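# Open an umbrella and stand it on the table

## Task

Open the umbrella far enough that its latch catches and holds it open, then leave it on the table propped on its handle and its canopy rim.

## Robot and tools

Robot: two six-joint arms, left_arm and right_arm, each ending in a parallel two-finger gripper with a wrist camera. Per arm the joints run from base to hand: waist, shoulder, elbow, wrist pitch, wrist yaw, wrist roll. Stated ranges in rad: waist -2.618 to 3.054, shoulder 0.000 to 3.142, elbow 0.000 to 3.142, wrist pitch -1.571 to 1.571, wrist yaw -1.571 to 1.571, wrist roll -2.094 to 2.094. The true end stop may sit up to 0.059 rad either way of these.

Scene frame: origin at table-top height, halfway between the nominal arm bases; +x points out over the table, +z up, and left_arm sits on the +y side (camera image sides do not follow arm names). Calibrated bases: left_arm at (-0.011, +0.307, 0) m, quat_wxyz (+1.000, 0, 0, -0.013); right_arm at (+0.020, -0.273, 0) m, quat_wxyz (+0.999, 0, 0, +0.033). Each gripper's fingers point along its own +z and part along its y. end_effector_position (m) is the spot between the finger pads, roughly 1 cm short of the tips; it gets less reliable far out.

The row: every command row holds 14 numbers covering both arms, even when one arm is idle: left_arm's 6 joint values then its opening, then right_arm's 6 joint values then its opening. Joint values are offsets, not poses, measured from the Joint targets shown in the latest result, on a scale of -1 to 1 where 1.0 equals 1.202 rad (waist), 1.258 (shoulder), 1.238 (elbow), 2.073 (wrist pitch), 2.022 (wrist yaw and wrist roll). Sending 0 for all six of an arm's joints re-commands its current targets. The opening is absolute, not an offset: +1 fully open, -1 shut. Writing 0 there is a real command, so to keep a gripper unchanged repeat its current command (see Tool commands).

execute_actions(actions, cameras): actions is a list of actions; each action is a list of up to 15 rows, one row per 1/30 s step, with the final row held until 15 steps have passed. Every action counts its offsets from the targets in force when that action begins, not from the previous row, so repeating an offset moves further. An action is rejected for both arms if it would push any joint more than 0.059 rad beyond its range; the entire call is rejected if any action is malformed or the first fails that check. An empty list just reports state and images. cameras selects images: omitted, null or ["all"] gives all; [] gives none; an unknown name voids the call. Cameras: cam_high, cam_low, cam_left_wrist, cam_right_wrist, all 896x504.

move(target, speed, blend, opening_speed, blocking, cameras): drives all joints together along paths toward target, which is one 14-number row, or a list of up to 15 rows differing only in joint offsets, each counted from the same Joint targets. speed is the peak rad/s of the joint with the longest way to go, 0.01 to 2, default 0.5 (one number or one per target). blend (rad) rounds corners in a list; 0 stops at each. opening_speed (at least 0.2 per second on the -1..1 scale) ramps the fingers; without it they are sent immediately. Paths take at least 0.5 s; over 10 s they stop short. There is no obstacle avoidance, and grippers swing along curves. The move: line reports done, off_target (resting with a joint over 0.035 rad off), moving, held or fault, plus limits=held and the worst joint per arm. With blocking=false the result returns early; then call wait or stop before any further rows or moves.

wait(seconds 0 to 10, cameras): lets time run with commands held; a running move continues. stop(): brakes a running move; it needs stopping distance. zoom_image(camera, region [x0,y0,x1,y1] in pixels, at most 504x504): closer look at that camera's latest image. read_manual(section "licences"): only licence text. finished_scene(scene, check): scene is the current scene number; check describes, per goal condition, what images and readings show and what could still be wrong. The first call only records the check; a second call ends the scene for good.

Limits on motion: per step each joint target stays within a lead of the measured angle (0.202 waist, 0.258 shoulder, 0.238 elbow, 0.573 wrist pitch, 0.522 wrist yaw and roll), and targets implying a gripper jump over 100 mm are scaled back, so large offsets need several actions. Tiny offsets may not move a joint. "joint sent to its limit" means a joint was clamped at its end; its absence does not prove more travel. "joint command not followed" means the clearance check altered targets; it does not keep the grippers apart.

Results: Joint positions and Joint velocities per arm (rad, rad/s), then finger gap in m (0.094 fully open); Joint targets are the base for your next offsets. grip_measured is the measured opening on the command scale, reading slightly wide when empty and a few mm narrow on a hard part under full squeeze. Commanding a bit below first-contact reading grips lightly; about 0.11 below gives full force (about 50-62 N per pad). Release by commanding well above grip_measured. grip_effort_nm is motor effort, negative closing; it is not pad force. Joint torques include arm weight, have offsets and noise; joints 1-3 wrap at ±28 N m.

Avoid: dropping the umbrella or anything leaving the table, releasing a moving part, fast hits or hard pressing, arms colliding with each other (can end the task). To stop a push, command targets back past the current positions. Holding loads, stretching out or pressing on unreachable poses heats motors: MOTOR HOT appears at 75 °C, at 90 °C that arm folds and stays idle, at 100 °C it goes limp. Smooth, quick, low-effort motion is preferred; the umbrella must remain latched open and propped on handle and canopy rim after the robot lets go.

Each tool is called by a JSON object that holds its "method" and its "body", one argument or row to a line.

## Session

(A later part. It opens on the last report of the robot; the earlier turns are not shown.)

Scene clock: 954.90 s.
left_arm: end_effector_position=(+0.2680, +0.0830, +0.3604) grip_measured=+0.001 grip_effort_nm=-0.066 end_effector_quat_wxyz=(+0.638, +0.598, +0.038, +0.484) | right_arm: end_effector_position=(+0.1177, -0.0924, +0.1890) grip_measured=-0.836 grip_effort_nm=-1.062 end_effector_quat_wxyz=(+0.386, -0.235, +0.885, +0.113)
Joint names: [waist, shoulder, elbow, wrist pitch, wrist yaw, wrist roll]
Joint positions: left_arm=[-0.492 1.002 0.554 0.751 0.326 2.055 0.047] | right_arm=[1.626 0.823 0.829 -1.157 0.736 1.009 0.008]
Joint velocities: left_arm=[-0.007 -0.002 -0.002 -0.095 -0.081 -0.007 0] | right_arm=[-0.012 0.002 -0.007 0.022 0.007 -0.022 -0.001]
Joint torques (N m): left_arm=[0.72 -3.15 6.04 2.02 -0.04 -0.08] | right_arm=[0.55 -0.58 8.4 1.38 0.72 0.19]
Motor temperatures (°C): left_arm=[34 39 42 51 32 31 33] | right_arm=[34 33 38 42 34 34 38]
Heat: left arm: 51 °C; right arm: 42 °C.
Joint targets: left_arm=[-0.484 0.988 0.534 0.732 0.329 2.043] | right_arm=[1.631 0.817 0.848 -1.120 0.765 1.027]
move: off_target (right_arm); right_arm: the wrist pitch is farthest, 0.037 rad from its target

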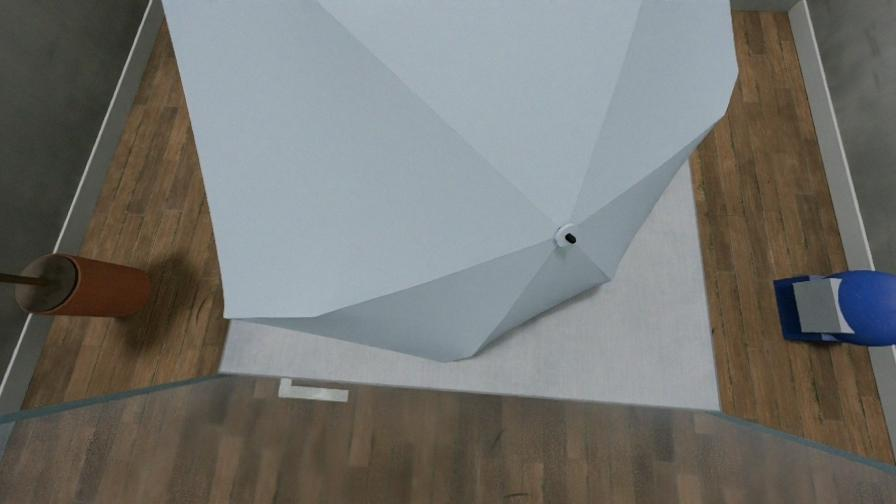

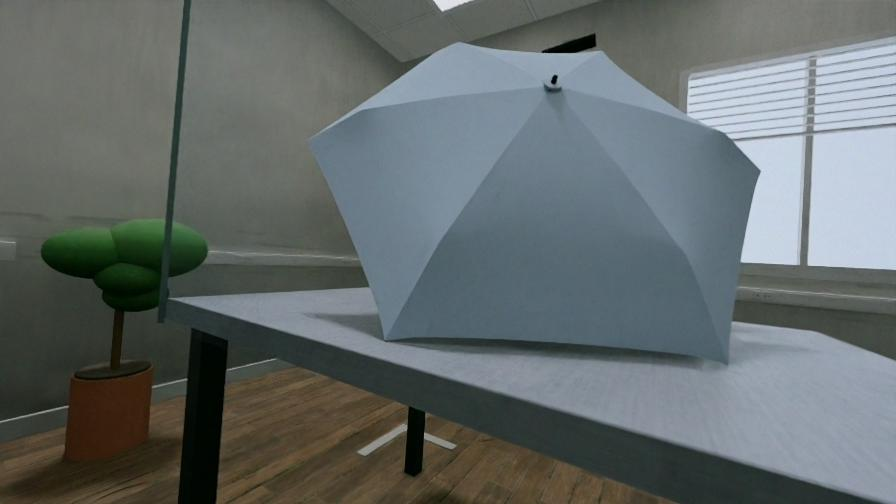

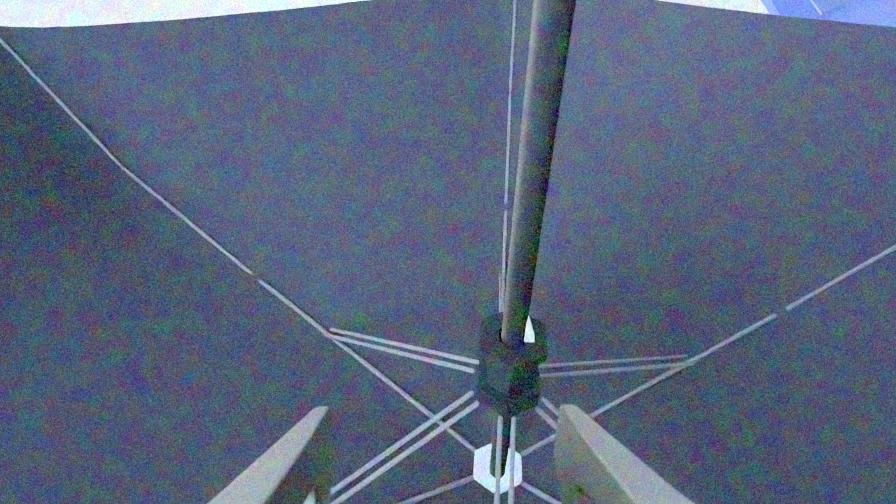

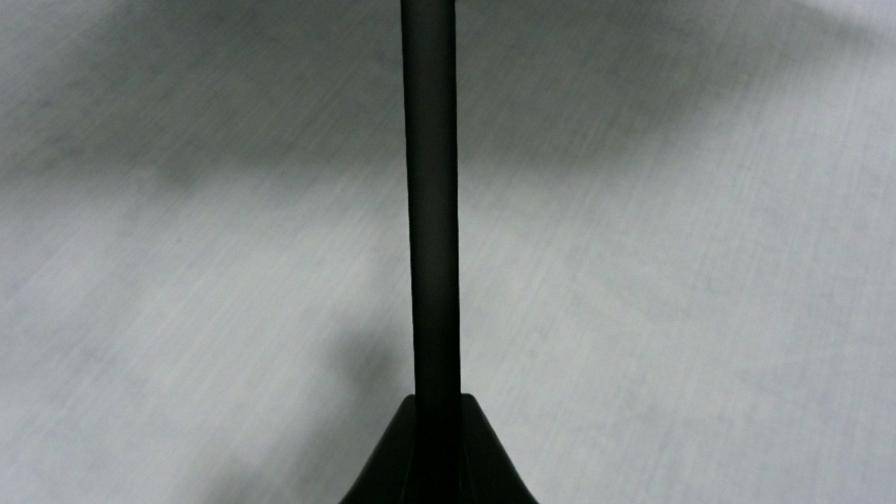

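{"method": "move", "body": {
  "target": [
    [0.0840,-0.3827,-0.1996,-0.1083,0.0483,-0.0136,0.0,0,0,0,0,0,0,-1.0],
    [-0.5963,-0.7102,-0.3473,-0.3460,-0.1577,-0.0129,0.0,0,0,0,0,0,0,-1.0]
  ],
  "speed": [0.3, 0.6],
  "blend": 0.1
}}

Scene clock: 969.33 s.
left_arm: end_effector_position=(+0.0727, +0.0709, +0.2227) grip_measured=+0.001 grip_effort_nm=-0.076 end_effector_quat_wxyz=(+0.668, +0.689, -0.043, +0.279) | right_arm: end_effector_position=(+0.1177, -0.0924, +0.1890) grip_measured=-0.836 grip_effort_nm=-1.067 end_effector_quat_wxyz=(+0.386, -0.235, +0.885, +0.113)
Joint names: [waist, shoulder, elbow, wrist pitch, wrist yaw, wrist roll]
Joint positions: left_arm=[-1.195 0.109 0.123 0.034 0.018 2.028 0.047] | right_arm=[1.626 0.823 0.829 -1.157 0.736 1.009 0.008]
Joint velocities: left_arm=[-0.002 -0.012 0.022 -0.051 -0.007 -0.037 0] | right_arm=[-0.007 -0.017 -0.012 -0.022 -0.022 -0.007 0]
Joint torques (N m): left_arm=[-0.49 0.68 6.23 2.21 -0.08 -0.07] | right_arm=[0.54 -0.54 8.44 1.37 0.72 0.2]
Motor temperatures (°C): left_arm=[34 38 42 51 32 31 33] | right_arm=[34 33 38 42 34 34 38]
Heat: left arm: 51 °C; right arm: 42 °C.
Joint targets: left_arm=[-1.201 0.094 0.104 0.015 0.010 2.017] | right_arm=[1.631 0.817 0.848 -1.120 0.765 1.027]
move: off_target (right_arm); right_arm: the wrist pitch is farthest, 0.037 rad from its target

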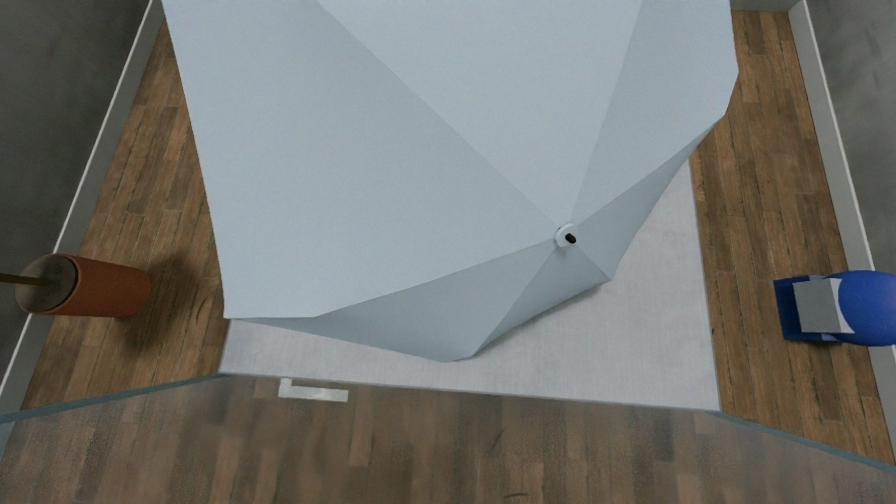

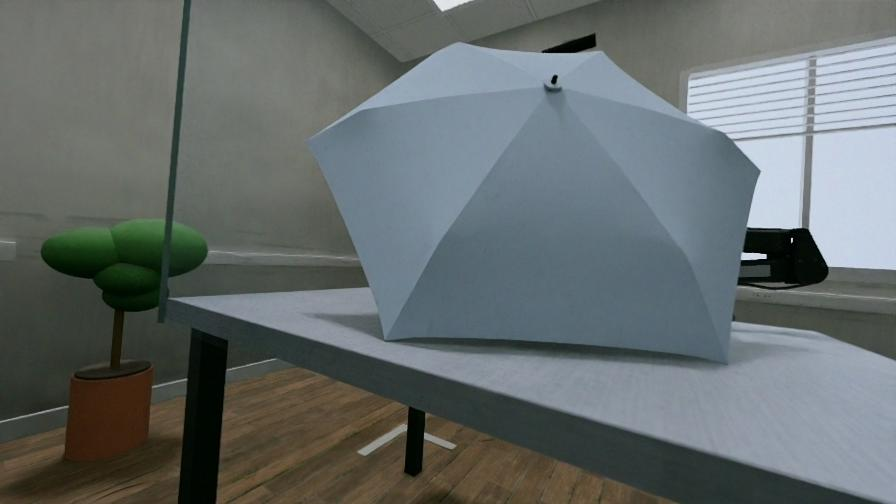

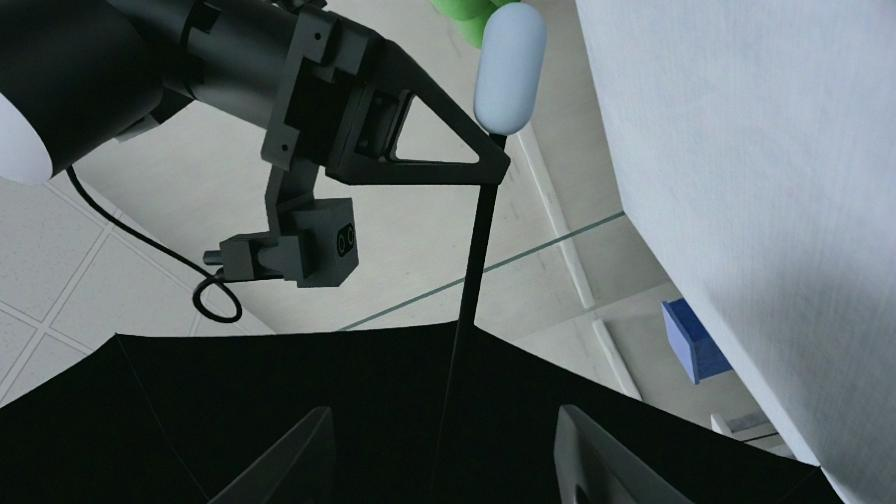

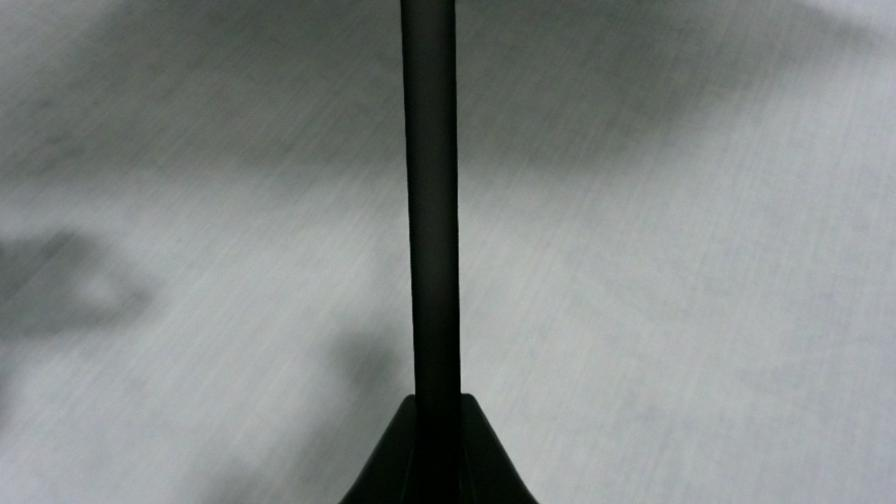

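{"method": "move", "body": {
  "target": [
    [0,0,0,0,0,0,0.0,0.0629,-0.0118,-0.0768,0.0072,0.0137,0.0471,-1.0],
    [0,0,0,0,0,0,0.0,0.1213,-0.0146,-0.1561,0.0213,0.0245,0.0932,-1.0]
  ],
  "speed": 0.12,
  "blend": 0.03
}}

Scene clock: 994.70 s.
left_arm: end_effector_position=(+0.0728, +0.0710, +0.2225) grip_measured=+0.001 grip_effort_nm=-0.071 end_effector_quat_wxyz=(+0.668, +0.689, -0.043, +0.279) | right_arm: end_effector_position=(+0.1033, -0.0945, +0.1506) grip_measured=-0.837 grip_effort_nm=-1.067 end_effector_quat_wxyz=(+0.394, -0.233, +0.881, +0.123)
Joint names: [waist, shoulder, elbow, wrist pitch, wrist yaw, wrist roll]
Joint positions: left_arm=[-1.195 0.109 0.123 0.033 0.017 2.028 0.047] | right_arm=[1.771 0.814 0.671 -1.109 0.803 1.185 0.008]
Joint velocities: left_arm=[0.012 0.002 -0.007 -0.022 0.081 0.007 0] | right_arm=[-0.007 -0.007 0.002 0.022 0.022 -0.007 0]
Joint torques (N m): left_arm=[-0.5 0.69 6.23 2.21 -0.08 -0.07] | right_arm=[0.51 -1.32 5.52 1.18 0.56 0.31]
Motor temperatures (°C): left_arm=[34 37 41 52 32 31 32] | right_arm=[34 33 38 41 34 34 38]
Heat: left arm: 52 °C; right arm: 41 °C.
Joint targets: left_arm=[-1.201 0.094 0.104 0.015 0.011 2.017] | right_arm=[1.777 0.799 0.654 -1.076 0.814 1.215]
move: done

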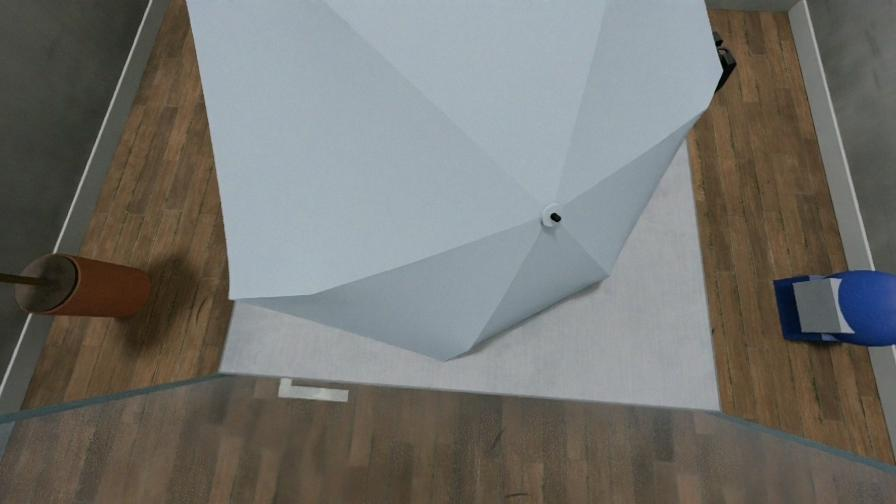

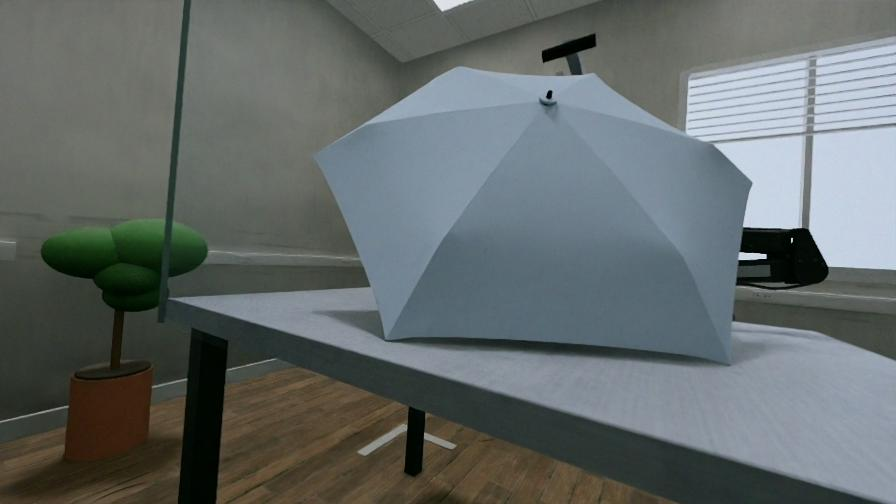

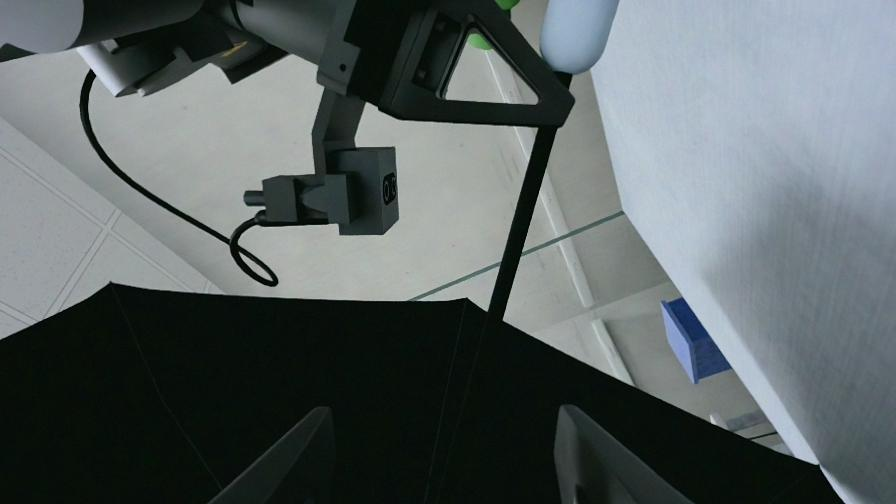

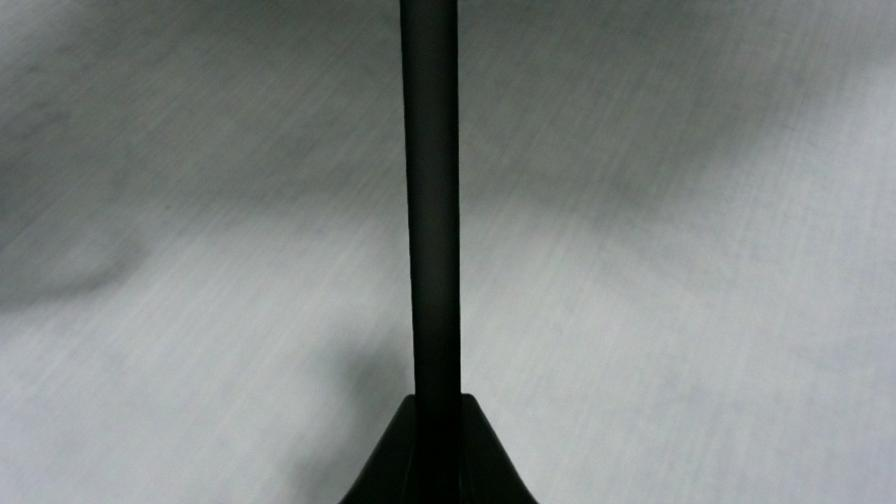

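{"method": "move", "body": {
  "target": [
    [0,0,0,0,0,0,0.0,0.0566,0.0032,-0.1042,0.0178,0.0005,0.0529,-1.0],
    [0,0,0,0,0,0,0.0,0.0965,0.0262,-0.1846,0.0564,0.0054,0.0861,-1.0]
  ],
  "speed": 0.12,
  "blend": 0.03
}}

Scene clock: 1003.33 s.
left_arm: end_effector_position=(+0.0728, +0.0710, +0.2225) grip_measured=+0.001 grip_effort_nm=-0.071 end_effector_quat_wxyz=(+0.668, +0.689, -0.043, +0.279) | right_arm: end_effector_position=(+0.0905, -0.1045, +0.0874) grip_measured=-0.837 grip_effort_nm=-1.072 end_effector_quat_wxyz=(+0.384, -0.232, +0.885, +0.125)
Joint names: [waist, shoulder, elbow, wrist pitch, wrist yaw, wrist roll]
Joint positions: left_arm=[-1.195 0.109 0.123 0.033 0.017 2.028 0.047] | right_arm=[1.889 0.832 0.443 -0.981 0.813 1.356 0.008]
Joint velocities: left_arm=[0.002 -0.007 0.002 -0.066 -0.022 -0.051 0] | right_arm=[-0.002 -0.012 0.012 0.037 -0.066 0.022 0]
Joint torques (N m): left_arm=[-0.49 0.68 6.24 2.22 -0.08 -0.07] | right_arm=[0.35 -0.12 5.24 0.92 0.6 0.34]
Motor temperatures (°C): left_arm=[34 37 41 52 32 31 32] | right_arm=[34 33 38 41 34 34 38]
Heat: left arm: 52 °C; right arm: 41 °C.
Joint targets: left_arm=[-1.201 0.094 0.104 0.015 0.011 2.017] | right_arm=[1.893 0.832 0.426 -0.959 0.825 1.389]
move: done

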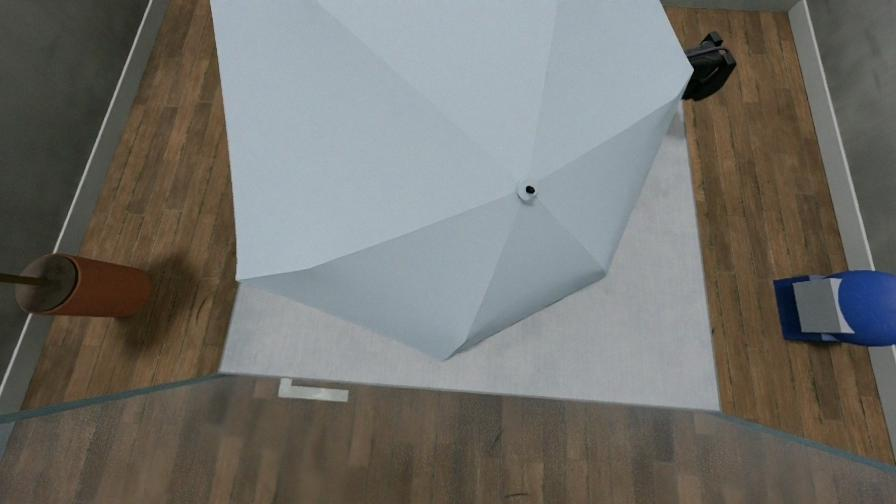

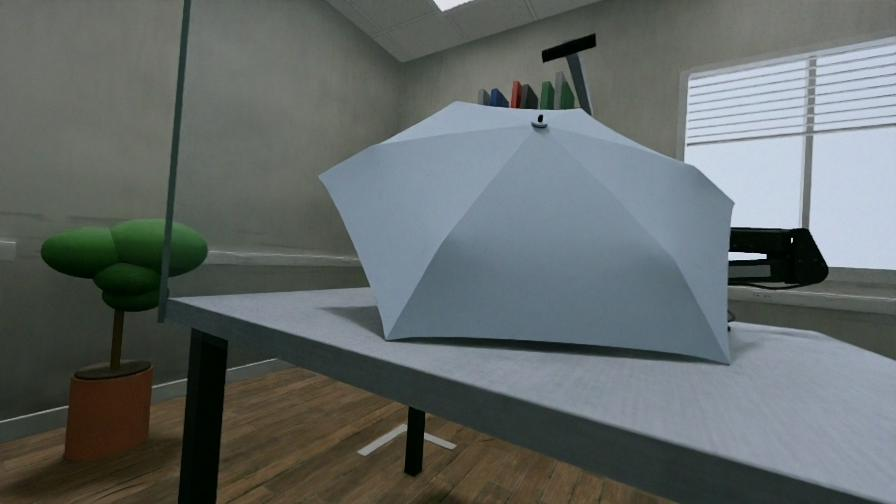

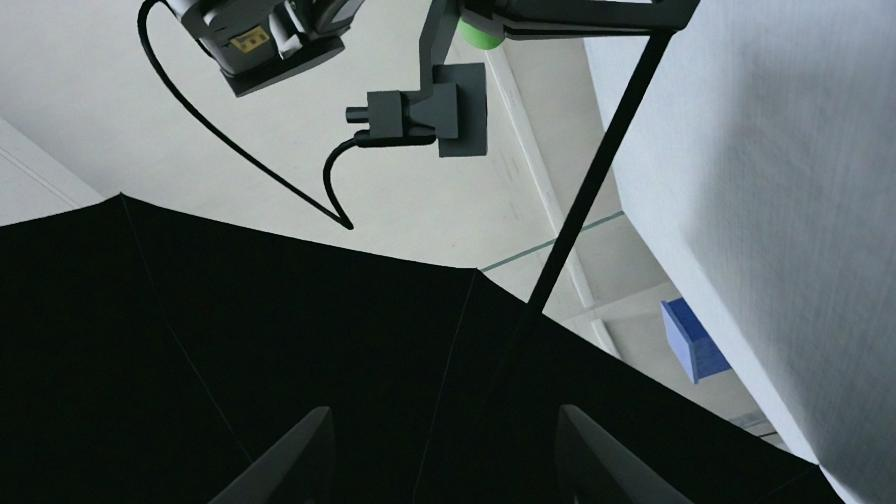

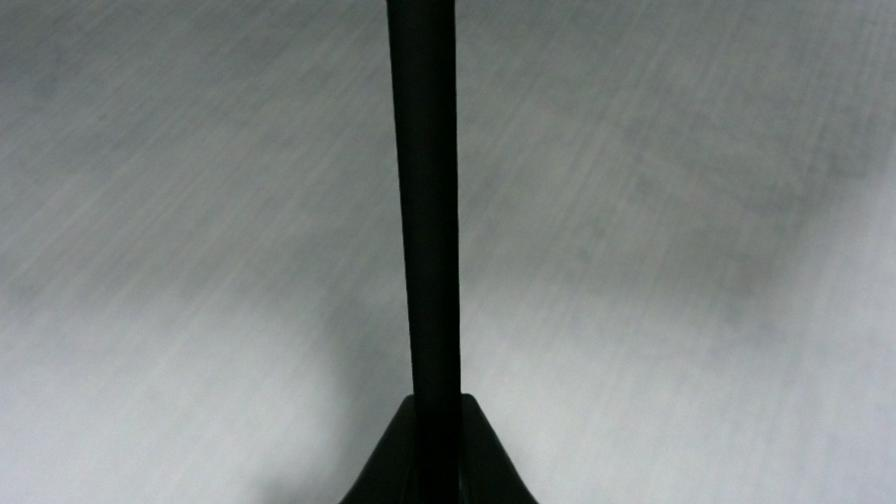

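{"method": "move", "body": {
  "target": [0,0,0,0,0,0,0.0,0.0202,0.0271,-0.0459,0.0315,0.0018,0.0174,-1.0],
  "speed": 0.08
}}

Scene clock: 1007.33 s.
left_arm: end_effector_position=(+0.0728, +0.0710, +0.2224) grip_measured=+0.001 grip_effort_nm=-0.076 end_effector_quat_wxyz=(+0.668, +0.689, -0.043, +0.279) | right_arm: end_effector_position=(+0.0879, -0.1053, +0.0704) grip_measured=-0.837 grip_effort_nm=-1.067 end_effector_quat_wxyz=(+0.383, -0.232, +0.885, +0.125)
Joint names: [waist, shoulder, elbow, wrist pitch, wrist yaw, wrist roll]
Joint positions: left_arm=[-1.195 0.109 0.123 0.033 0.017 2.028 0.047] | right_arm=[1.914 0.866 0.386 -0.917 0.816 1.393 0.008]
Joint velocities: left_arm=[-0.012 -0.002 -0.012 -0.081 -0.007 0.022 0.001] | right_arm=[0.007 0.002 -0.012 0.007 0.051 0.007 0]
Joint torques (N m): left_arm=[-0.49 0.68 6.23 2.22 -0.08 -0.07] | right_arm=[0.38 -0.13 5.14 0.87 0.6 0.33]
Motor temperatures (°C): left_arm=[34 37 41 52 32 31 32] | right_arm=[34 33 38 41 34 34 38]
Heat: left arm: 52 °C; right arm: 41 °C.
Joint targets: left_arm=[-1.201 0.094 0.104 0.015 0.011 2.017] | right_arm=[1.917 0.866 0.369 -0.894 0.829 1.425]
move: done

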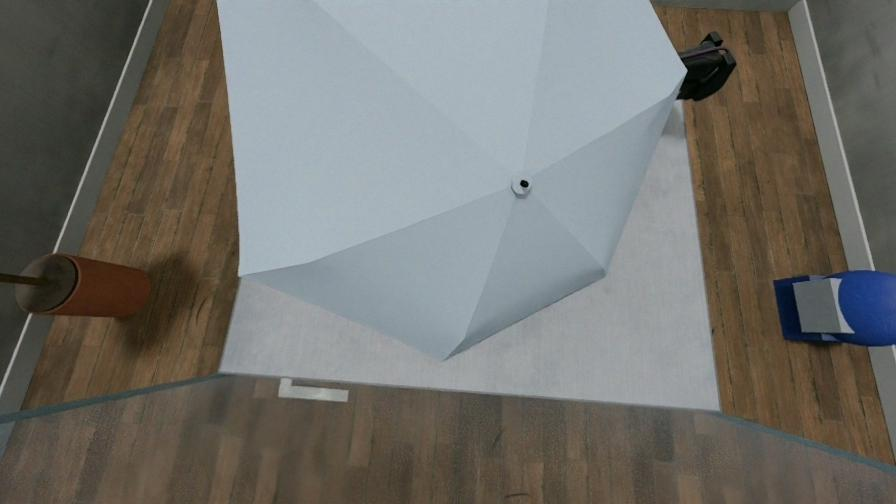

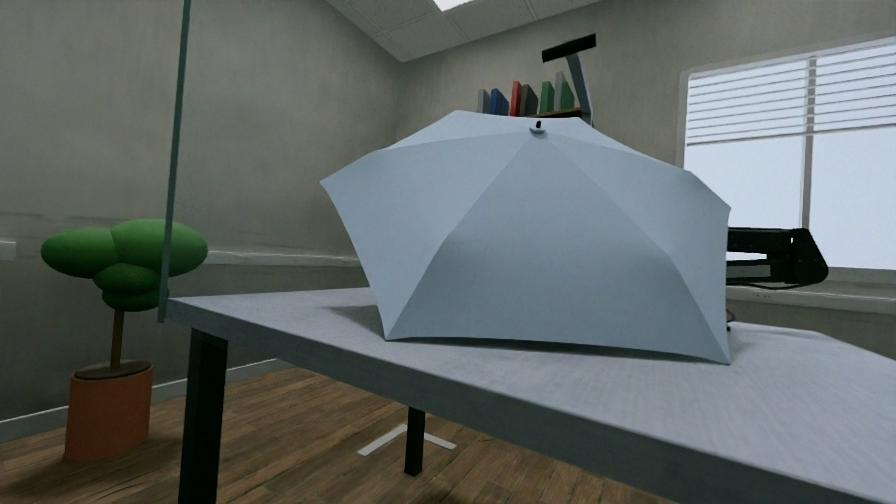

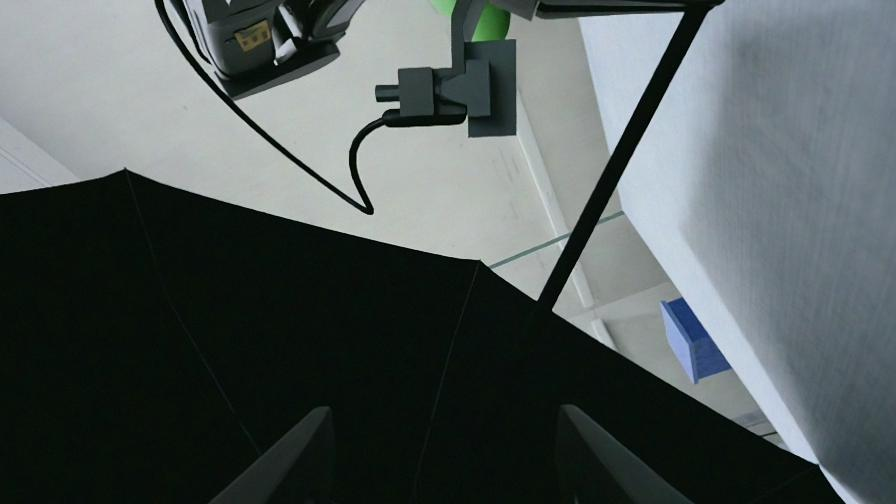

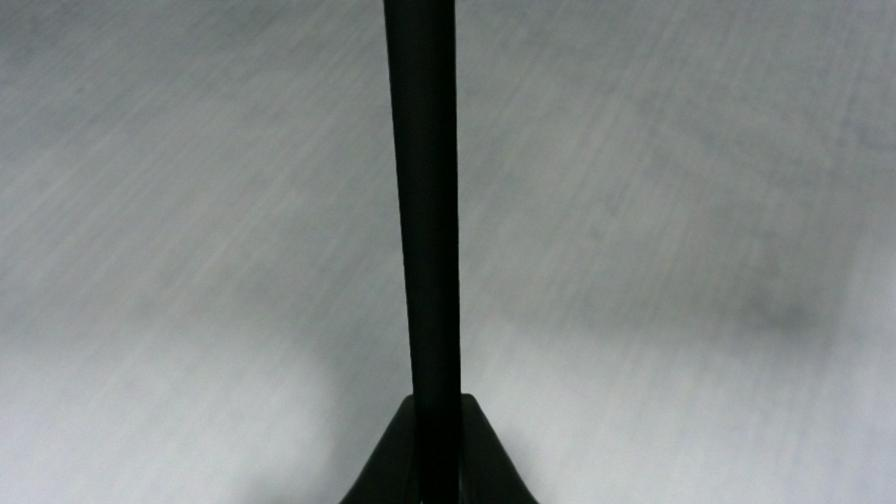

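{"method": "move", "body": {
  "target": [0,0,0,0,0,0,0.0,0.0068,0.0092,-0.0156,0.0107,0.0006,0.0059,-1.0],
  "speed": 0.04,
  "cameras": ["cam_left_wrist", "cam_right_wrist"]
}}

Scene clock: 1010.27 s.
left_arm: end_effector_position=(+0.0729, +0.0710, +0.2224) grip_measured=+0.001 grip_effort_nm=-0.081 end_effector_quat_wxyz=(+0.668, +0.689, -0.043, +0.279) | right_arm: end_effector_position=(+0.0873, -0.1055, +0.0651) grip_measured=-0.837 grip_effort_nm=-1.053 end_effector_quat_wxyz=(+0.384, -0.231, +0.885, +0.126)
Joint names: [waist, shoulder, elbow, wrist pitch, wrist yaw, wrist roll]
Joint positions: left_arm=[-1.195 0.109 0.123 0.033 0.016 2.028 0.047] | right_arm=[1.922 0.877 0.367 -0.894 0.819 1.404 0.008]
Joint velocities: left_arm=[-0.007 -0.002 -0.022 -0.051 -0.022 0.007 0] | right_arm=[-0.007 -0.007 0.007 -0.022 0.007 0.022 0.001]
Joint torques (N m): left_arm=[-0.47 0.69 6.23 2.22 -0.08 -0.07] | right_arm=[0.35 -0.17 5.05 0.86 0.59 0.35]
Motor temperatures (°C): left_arm=[34 37 41 53 32 31 32] | right_arm=[34 33 38 40 34 34 38]
Heat: left arm: 53 °C; right arm: 40 °C.
Joint targets: left_arm=[-1.201 0.094 0.104 0.015 0.010 2.017] | right_arm=[1.925 0.878 0.350 -0.871 0.830 1.436]
move: done
Images, in order (width x height): cam_left_wrist 896x504, cam_right_wrist 896x504.

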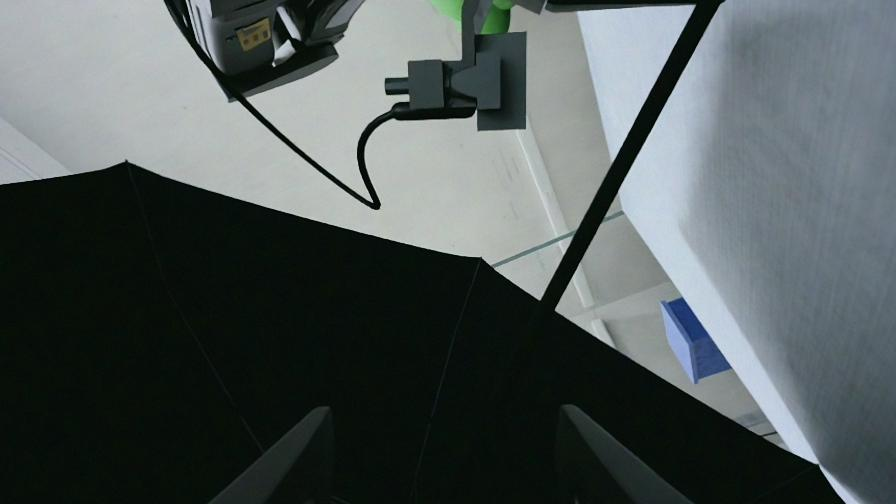

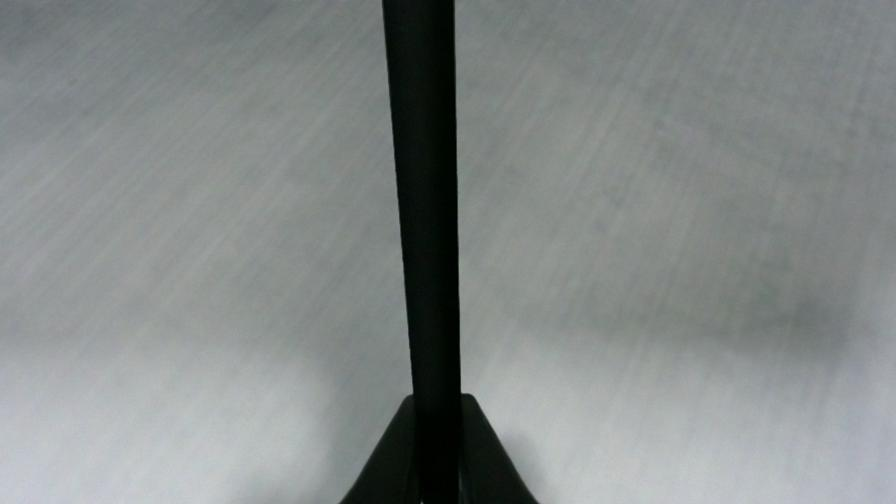

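{"method": "move", "body": {
  "target": [0,0,0,0,0,0,0.0,0.0045,0.0061,-0.0104,0.0071,0.0004,0.0039,-1.0],
  "speed": 0.03,
  "cameras": ["cam_low"]
}}

Scene clock: 1012.27 s.
left_arm: end_effector_position=(+0.0729, +0.0710, +0.2224) grip_measured=+0.001 grip_effort_nm=-0.076 end_effector_quat_wxyz=(+0.668, +0.689, -0.043, +0.279) | right_arm: end_effector_position=(+0.0869, -0.1059, +0.0615) grip_measured=-0.837 grip_effort_nm=-1.062 end_effector_quat_wxyz=(+0.384, -0.231, +0.885, +0.126)
Joint names: [waist, shoulder, elbow, wrist pitch, wrist yaw, wrist roll]
Joint positions: left_arm=[-1.195 0.109 0.123 0.033 0.016 2.028 0.047] | right_arm=[1.927 0.884 0.354 -0.879 0.82 1.411 0.008]
Joint velocities: left_arm=[-0.002 -0.002 -0.012 -0.11 -0.007 0.022 0] | right_arm=[0.007 -0.007 0.007 0.037 -0.051 0.037 0.001]
Joint torques (N m): left_arm=[-0.49 0.68 6.24 2.22 -0.08 -0.08] | right_arm=[0.39 -0.16 5 0.84 0.59 0.33]
Motor temperatures (°C): left_arm=[34 37 41 53 32 31 32] | right_arm=[34 33 38 40 34 34 38]
Heat: left arm: 53 °C; right arm: 40 °C.
Joint targets: left_arm=[-1.201 0.094 0.104 0.015 0.010 2.017] | right_arm=[1.931 0.885 0.337 -0.857 0.831 1.444]
move: done
Images, in order (width x height): cam_low 896x504.

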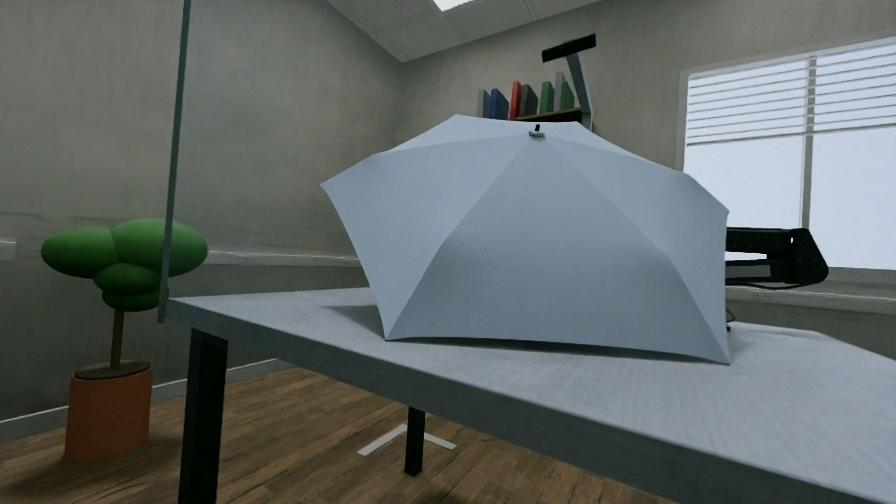

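{"method": "move", "body": {
  "target": [-0.208,0,0,0,0,0,0.0,0,0,0,0,0,0,-1.0],
  "speed": 0.4,
  "cameras": ["cam_left_wrist"]
}}

{"method": "zoom_image", "body": {
  "camera": "cam_left_wrist",
  "region": [400, 0, 896, 280]
}}

Scene clock: 1016.17 s.
left_arm: end_effector_position=(+0.0124, +0.0576, +0.2224) grip_measured=+0.001 grip_effort_nm=-0.071 end_effector_quat_wxyz=(+0.697, +0.678, -0.128, +0.194) | right_arm: end_effector_position=(+0.0868, -0.1058, +0.0615) grip_measured=-0.837 grip_effort_nm=-1.062 end_effector_quat_wxyz=(+0.384, -0.231, +0.885, +0.126)
Joint names: [waist, shoulder, elbow, wrist pitch, wrist yaw, wrist roll]
Joint positions: left_arm=[-1.445 0.109 0.123 0.033 0.014 2.028 0.047] | right_arm=[1.927 0.884 0.354 -0.878 0.82 1.411 0.008]
Joint velocities: left_arm=[0.002 -0.017 0.012 -0.066 -0.081 -0.007 -0.001] | right_arm=[0.007 -0.017 -0.007 -0.007 -0.007 0.037 -0.001]
Joint torques (N m): left_arm=[-0.49 0.66 6.2 2.21 -0.05 -0.06] | right_arm=[0.38 -0.18 5.01 0.84 0.59 0.33]
Motor temperatures (°C): left_arm=[34 37 41 53 32 31 32] | right_arm=[34 33 37 40 34 34 38]
Heat: left arm: 53 °C; right arm: 40 °C.
Joint targets: left_arm=[-1.451 0.094 0.104 0.015 0.011 2.017] | right_arm=[1.931 0.885 0.337 -0.857 0.831 1.444]
move: done
Images, in order (width x height): cam_left_wrist 896x504.

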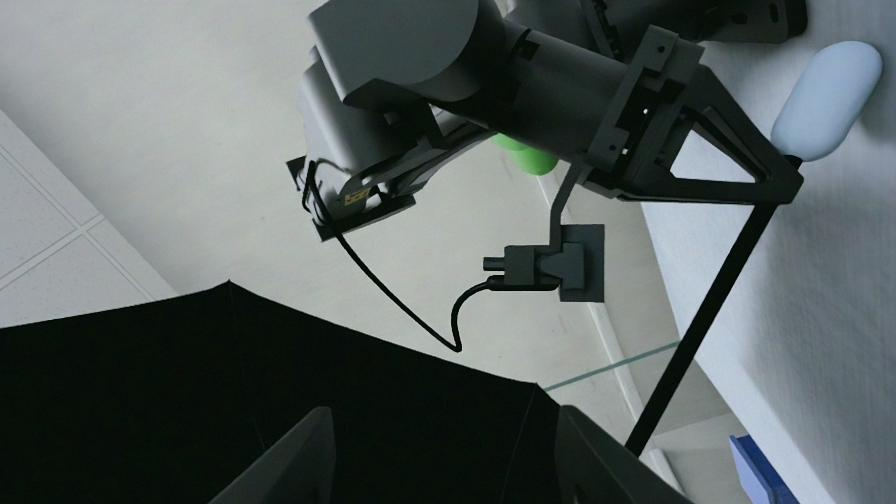

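Scaled by 1.016 from the camera's 896x504 image, which has a finer 1280x720 frame.

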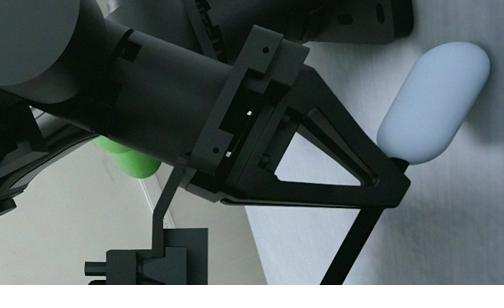

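{"method": "zoom_image", "body": {
  "camera": "cam_left_wrist",
  "region": [740, 20, 896, 200]
}}

Scaled by 2.800 from the camera's 896x504 image, which has a finer 1280x720 frame.

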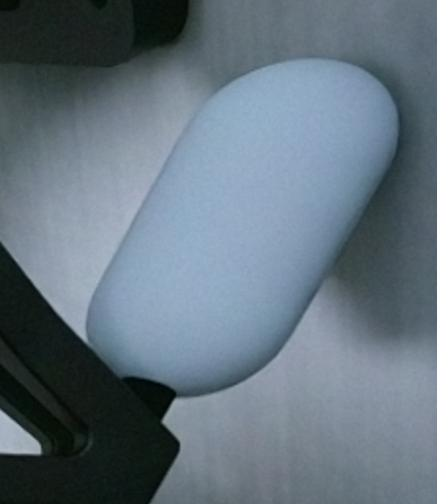

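{"method": "move", "body": {
  "target": [0,0,0,0,0,0,0.0,0.0034,0.0046,-0.0078,0.0053,0.0003,0.0029,-1.0],
  "speed": 0.03,
  "cameras": ["cam_left_wrist"]
}}

{"method": "zoom_image", "body": {
  "camera": "cam_left_wrist",
  "region": [740, 20, 896, 200]
}}

Scene clock: 1024.40 s.
left_arm: end_effector_position=(+0.0124, +0.0576, +0.2224) grip_measured=+0.001 grip_effort_nm=-0.076 end_effector_quat_wxyz=(+0.697, +0.678, -0.128, +0.194) | right_arm: end_effector_position=(+0.0871, -0.1048, +0.0612) grip_measured=-0.837 grip_effort_nm=-1.067 end_effector_quat_wxyz=(+0.388, -0.230, +0.883, +0.129)
Joint names: [waist, shoulder, elbow, wrist pitch, wrist yaw, wrist roll]
Joint positions: left_arm=[-1.445 0.109 0.123 0.033 0.014 2.028 0.047] | right_arm=[1.932 0.888 0.349 -0.867 0.83 1.416 0.008]
Joint velocities: left_arm=[-0.007 -0.002 -0.017 -0.007 0.051 -0.007 0.001] | right_arm=[0.007 -0.002 -0.002 0.051 -0.037 -0.051 0]
Joint torques (N m): left_arm=[-0.47 0.68 6.22 2.22 -0.05 -0.08] | right_arm=[0.29 -0.05 4.63 0.83 0.5 0.34]
Motor temperatures (°C): left_arm=[34 37 41 53 32 31 32] | right_arm=[34 33 37 40 34 34 38]
Heat: left arm: 53 °C; right arm: 40 °C.
Joint targets: left_arm=[-1.451 0.094 0.104 0.015 0.011 2.017] | right_arm=[1.935 0.891 0.327 -0.846 0.831 1.450]
move: done
Images, in order (width x height): cam_left_wrist 896x504.

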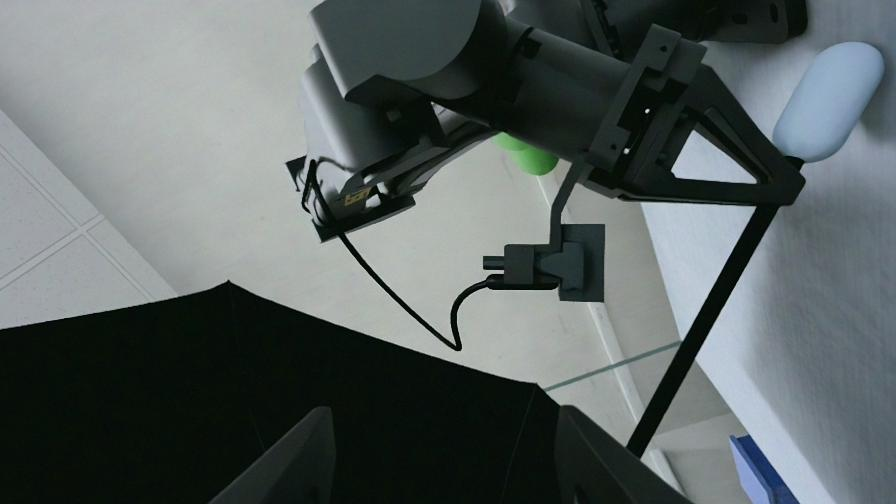

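Scaled by 2.800 from the camera's 896x504 image, which has a finer 1280x720 frame.

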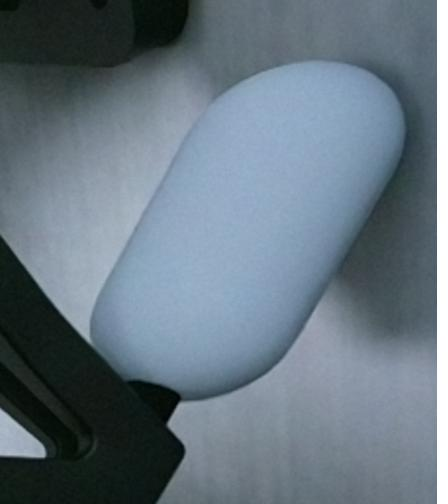

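{"method": "execute_actions", "body": {
  "actions": []
}}

Scene clock: 1048.67 s.
left_arm: end_effector_position=(+0.0124, +0.0576, +0.2224) grip_measured=+0.001 grip_effort_nm=-0.076 end_effector_quat_wxyz=(+0.697, +0.678, -0.128, +0.194) | right_arm: end_effector_position=(+0.0871, -0.1048, +0.0612) grip_measured=-0.837 grip_effort_nm=-1.057 end_effector_quat_wxyz=(+0.388, -0.230, +0.883, +0.129)
Joint names: [waist, shoulder, elbow, wrist pitch, wrist yaw, wrist roll]
Joint positions: left_arm=[-1.445 0.109 0.123 0.033 0.014 2.028 0.047] | right_arm=[1.932 0.888 0.349 -0.867 0.831 1.416 0.008]
Joint velocities: left_arm=[0.012 0.017 0.002 0.007 -0.066 0.022 0] | right_arm=[0.012 -0.007 -0.002 0.022 -0.081 0.007 -0.001]
Joint torques (N m): left_arm=[-0.5 0.66 6.23 2.22 -0.04 -0.07] | right_arm=[0.29 -0.05 4.66 0.83 0.48 0.36]
Motor temperatures (°C): left_arm=[34 37 41 53 32 31 32] | right_arm=[34 33 37 39 34 34 38]
Heat: left arm: 53 °C; right arm: 39 °C.
Joint targets: left_arm=[-1.451 0.094 0.104 0.015 0.011 2.017] | right_arm=[1.935 0.891 0.327 -0.846 0.831 1.450]
Tool commands: left_gripper/opening=+0.0 right_gripper/opening=-1.0

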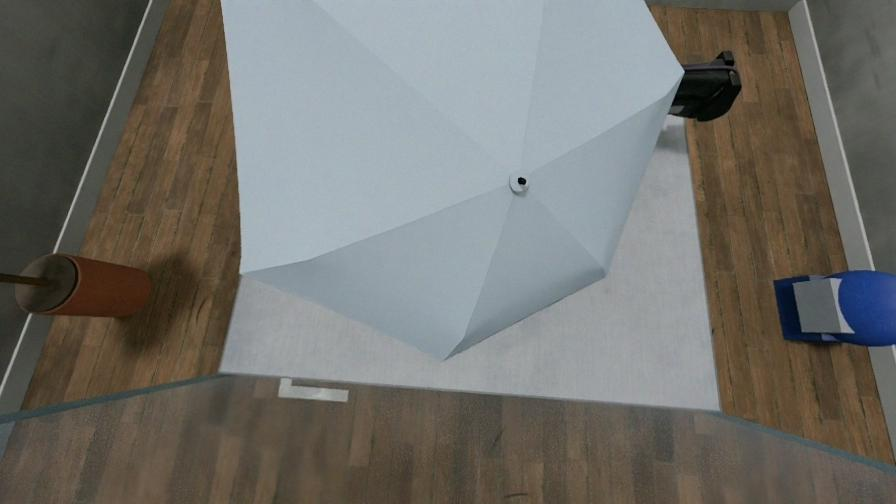

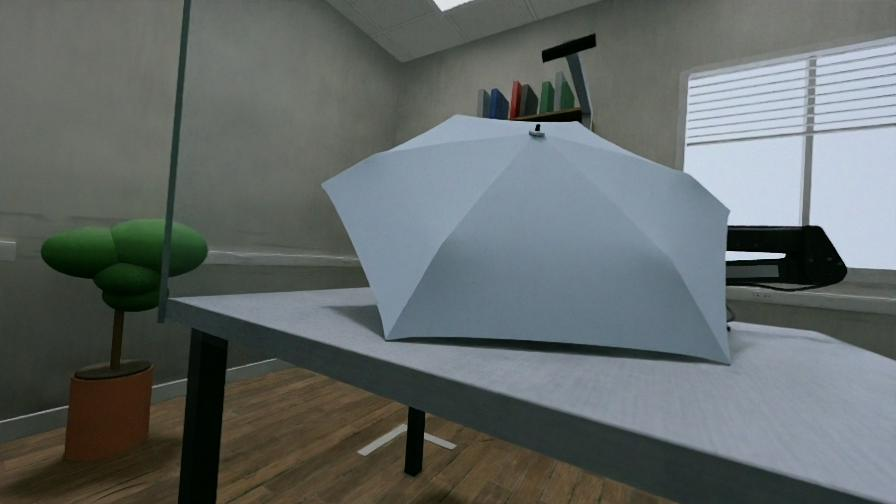

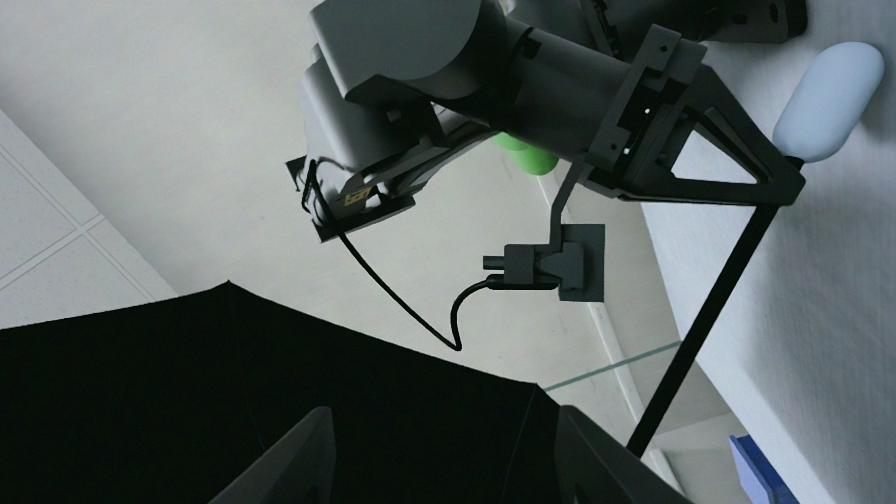

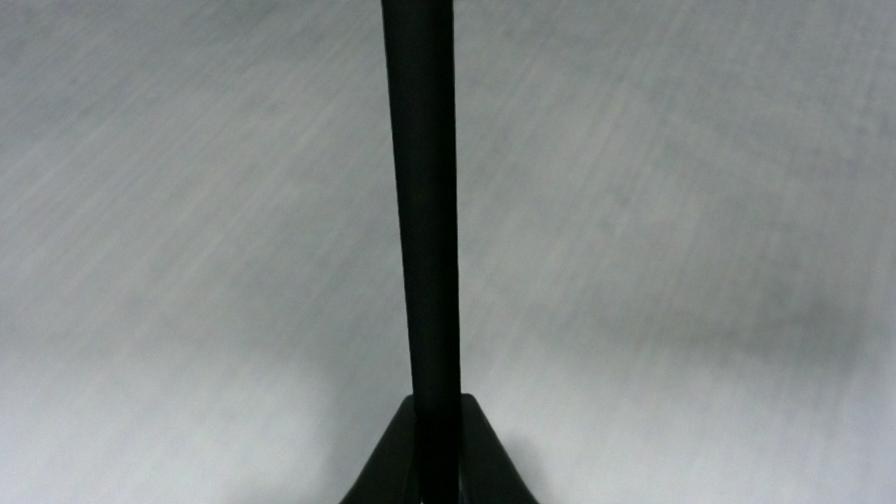

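{"method": "zoom_image", "body": {
  "camera": "cam_left_wrist",
  "region": [640, 0, 896, 280]
}}

Scaled by 1.800 from the camera's 896x504 image, which has a finer 1280x720 frame.

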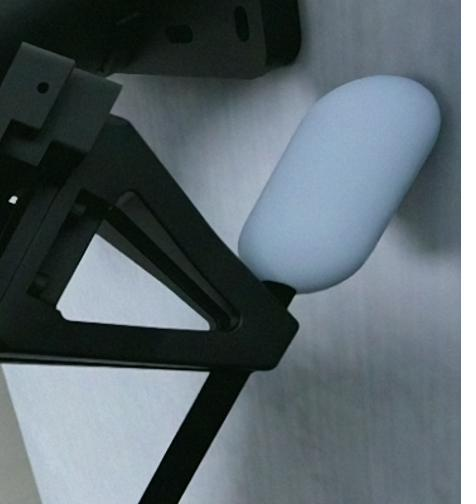

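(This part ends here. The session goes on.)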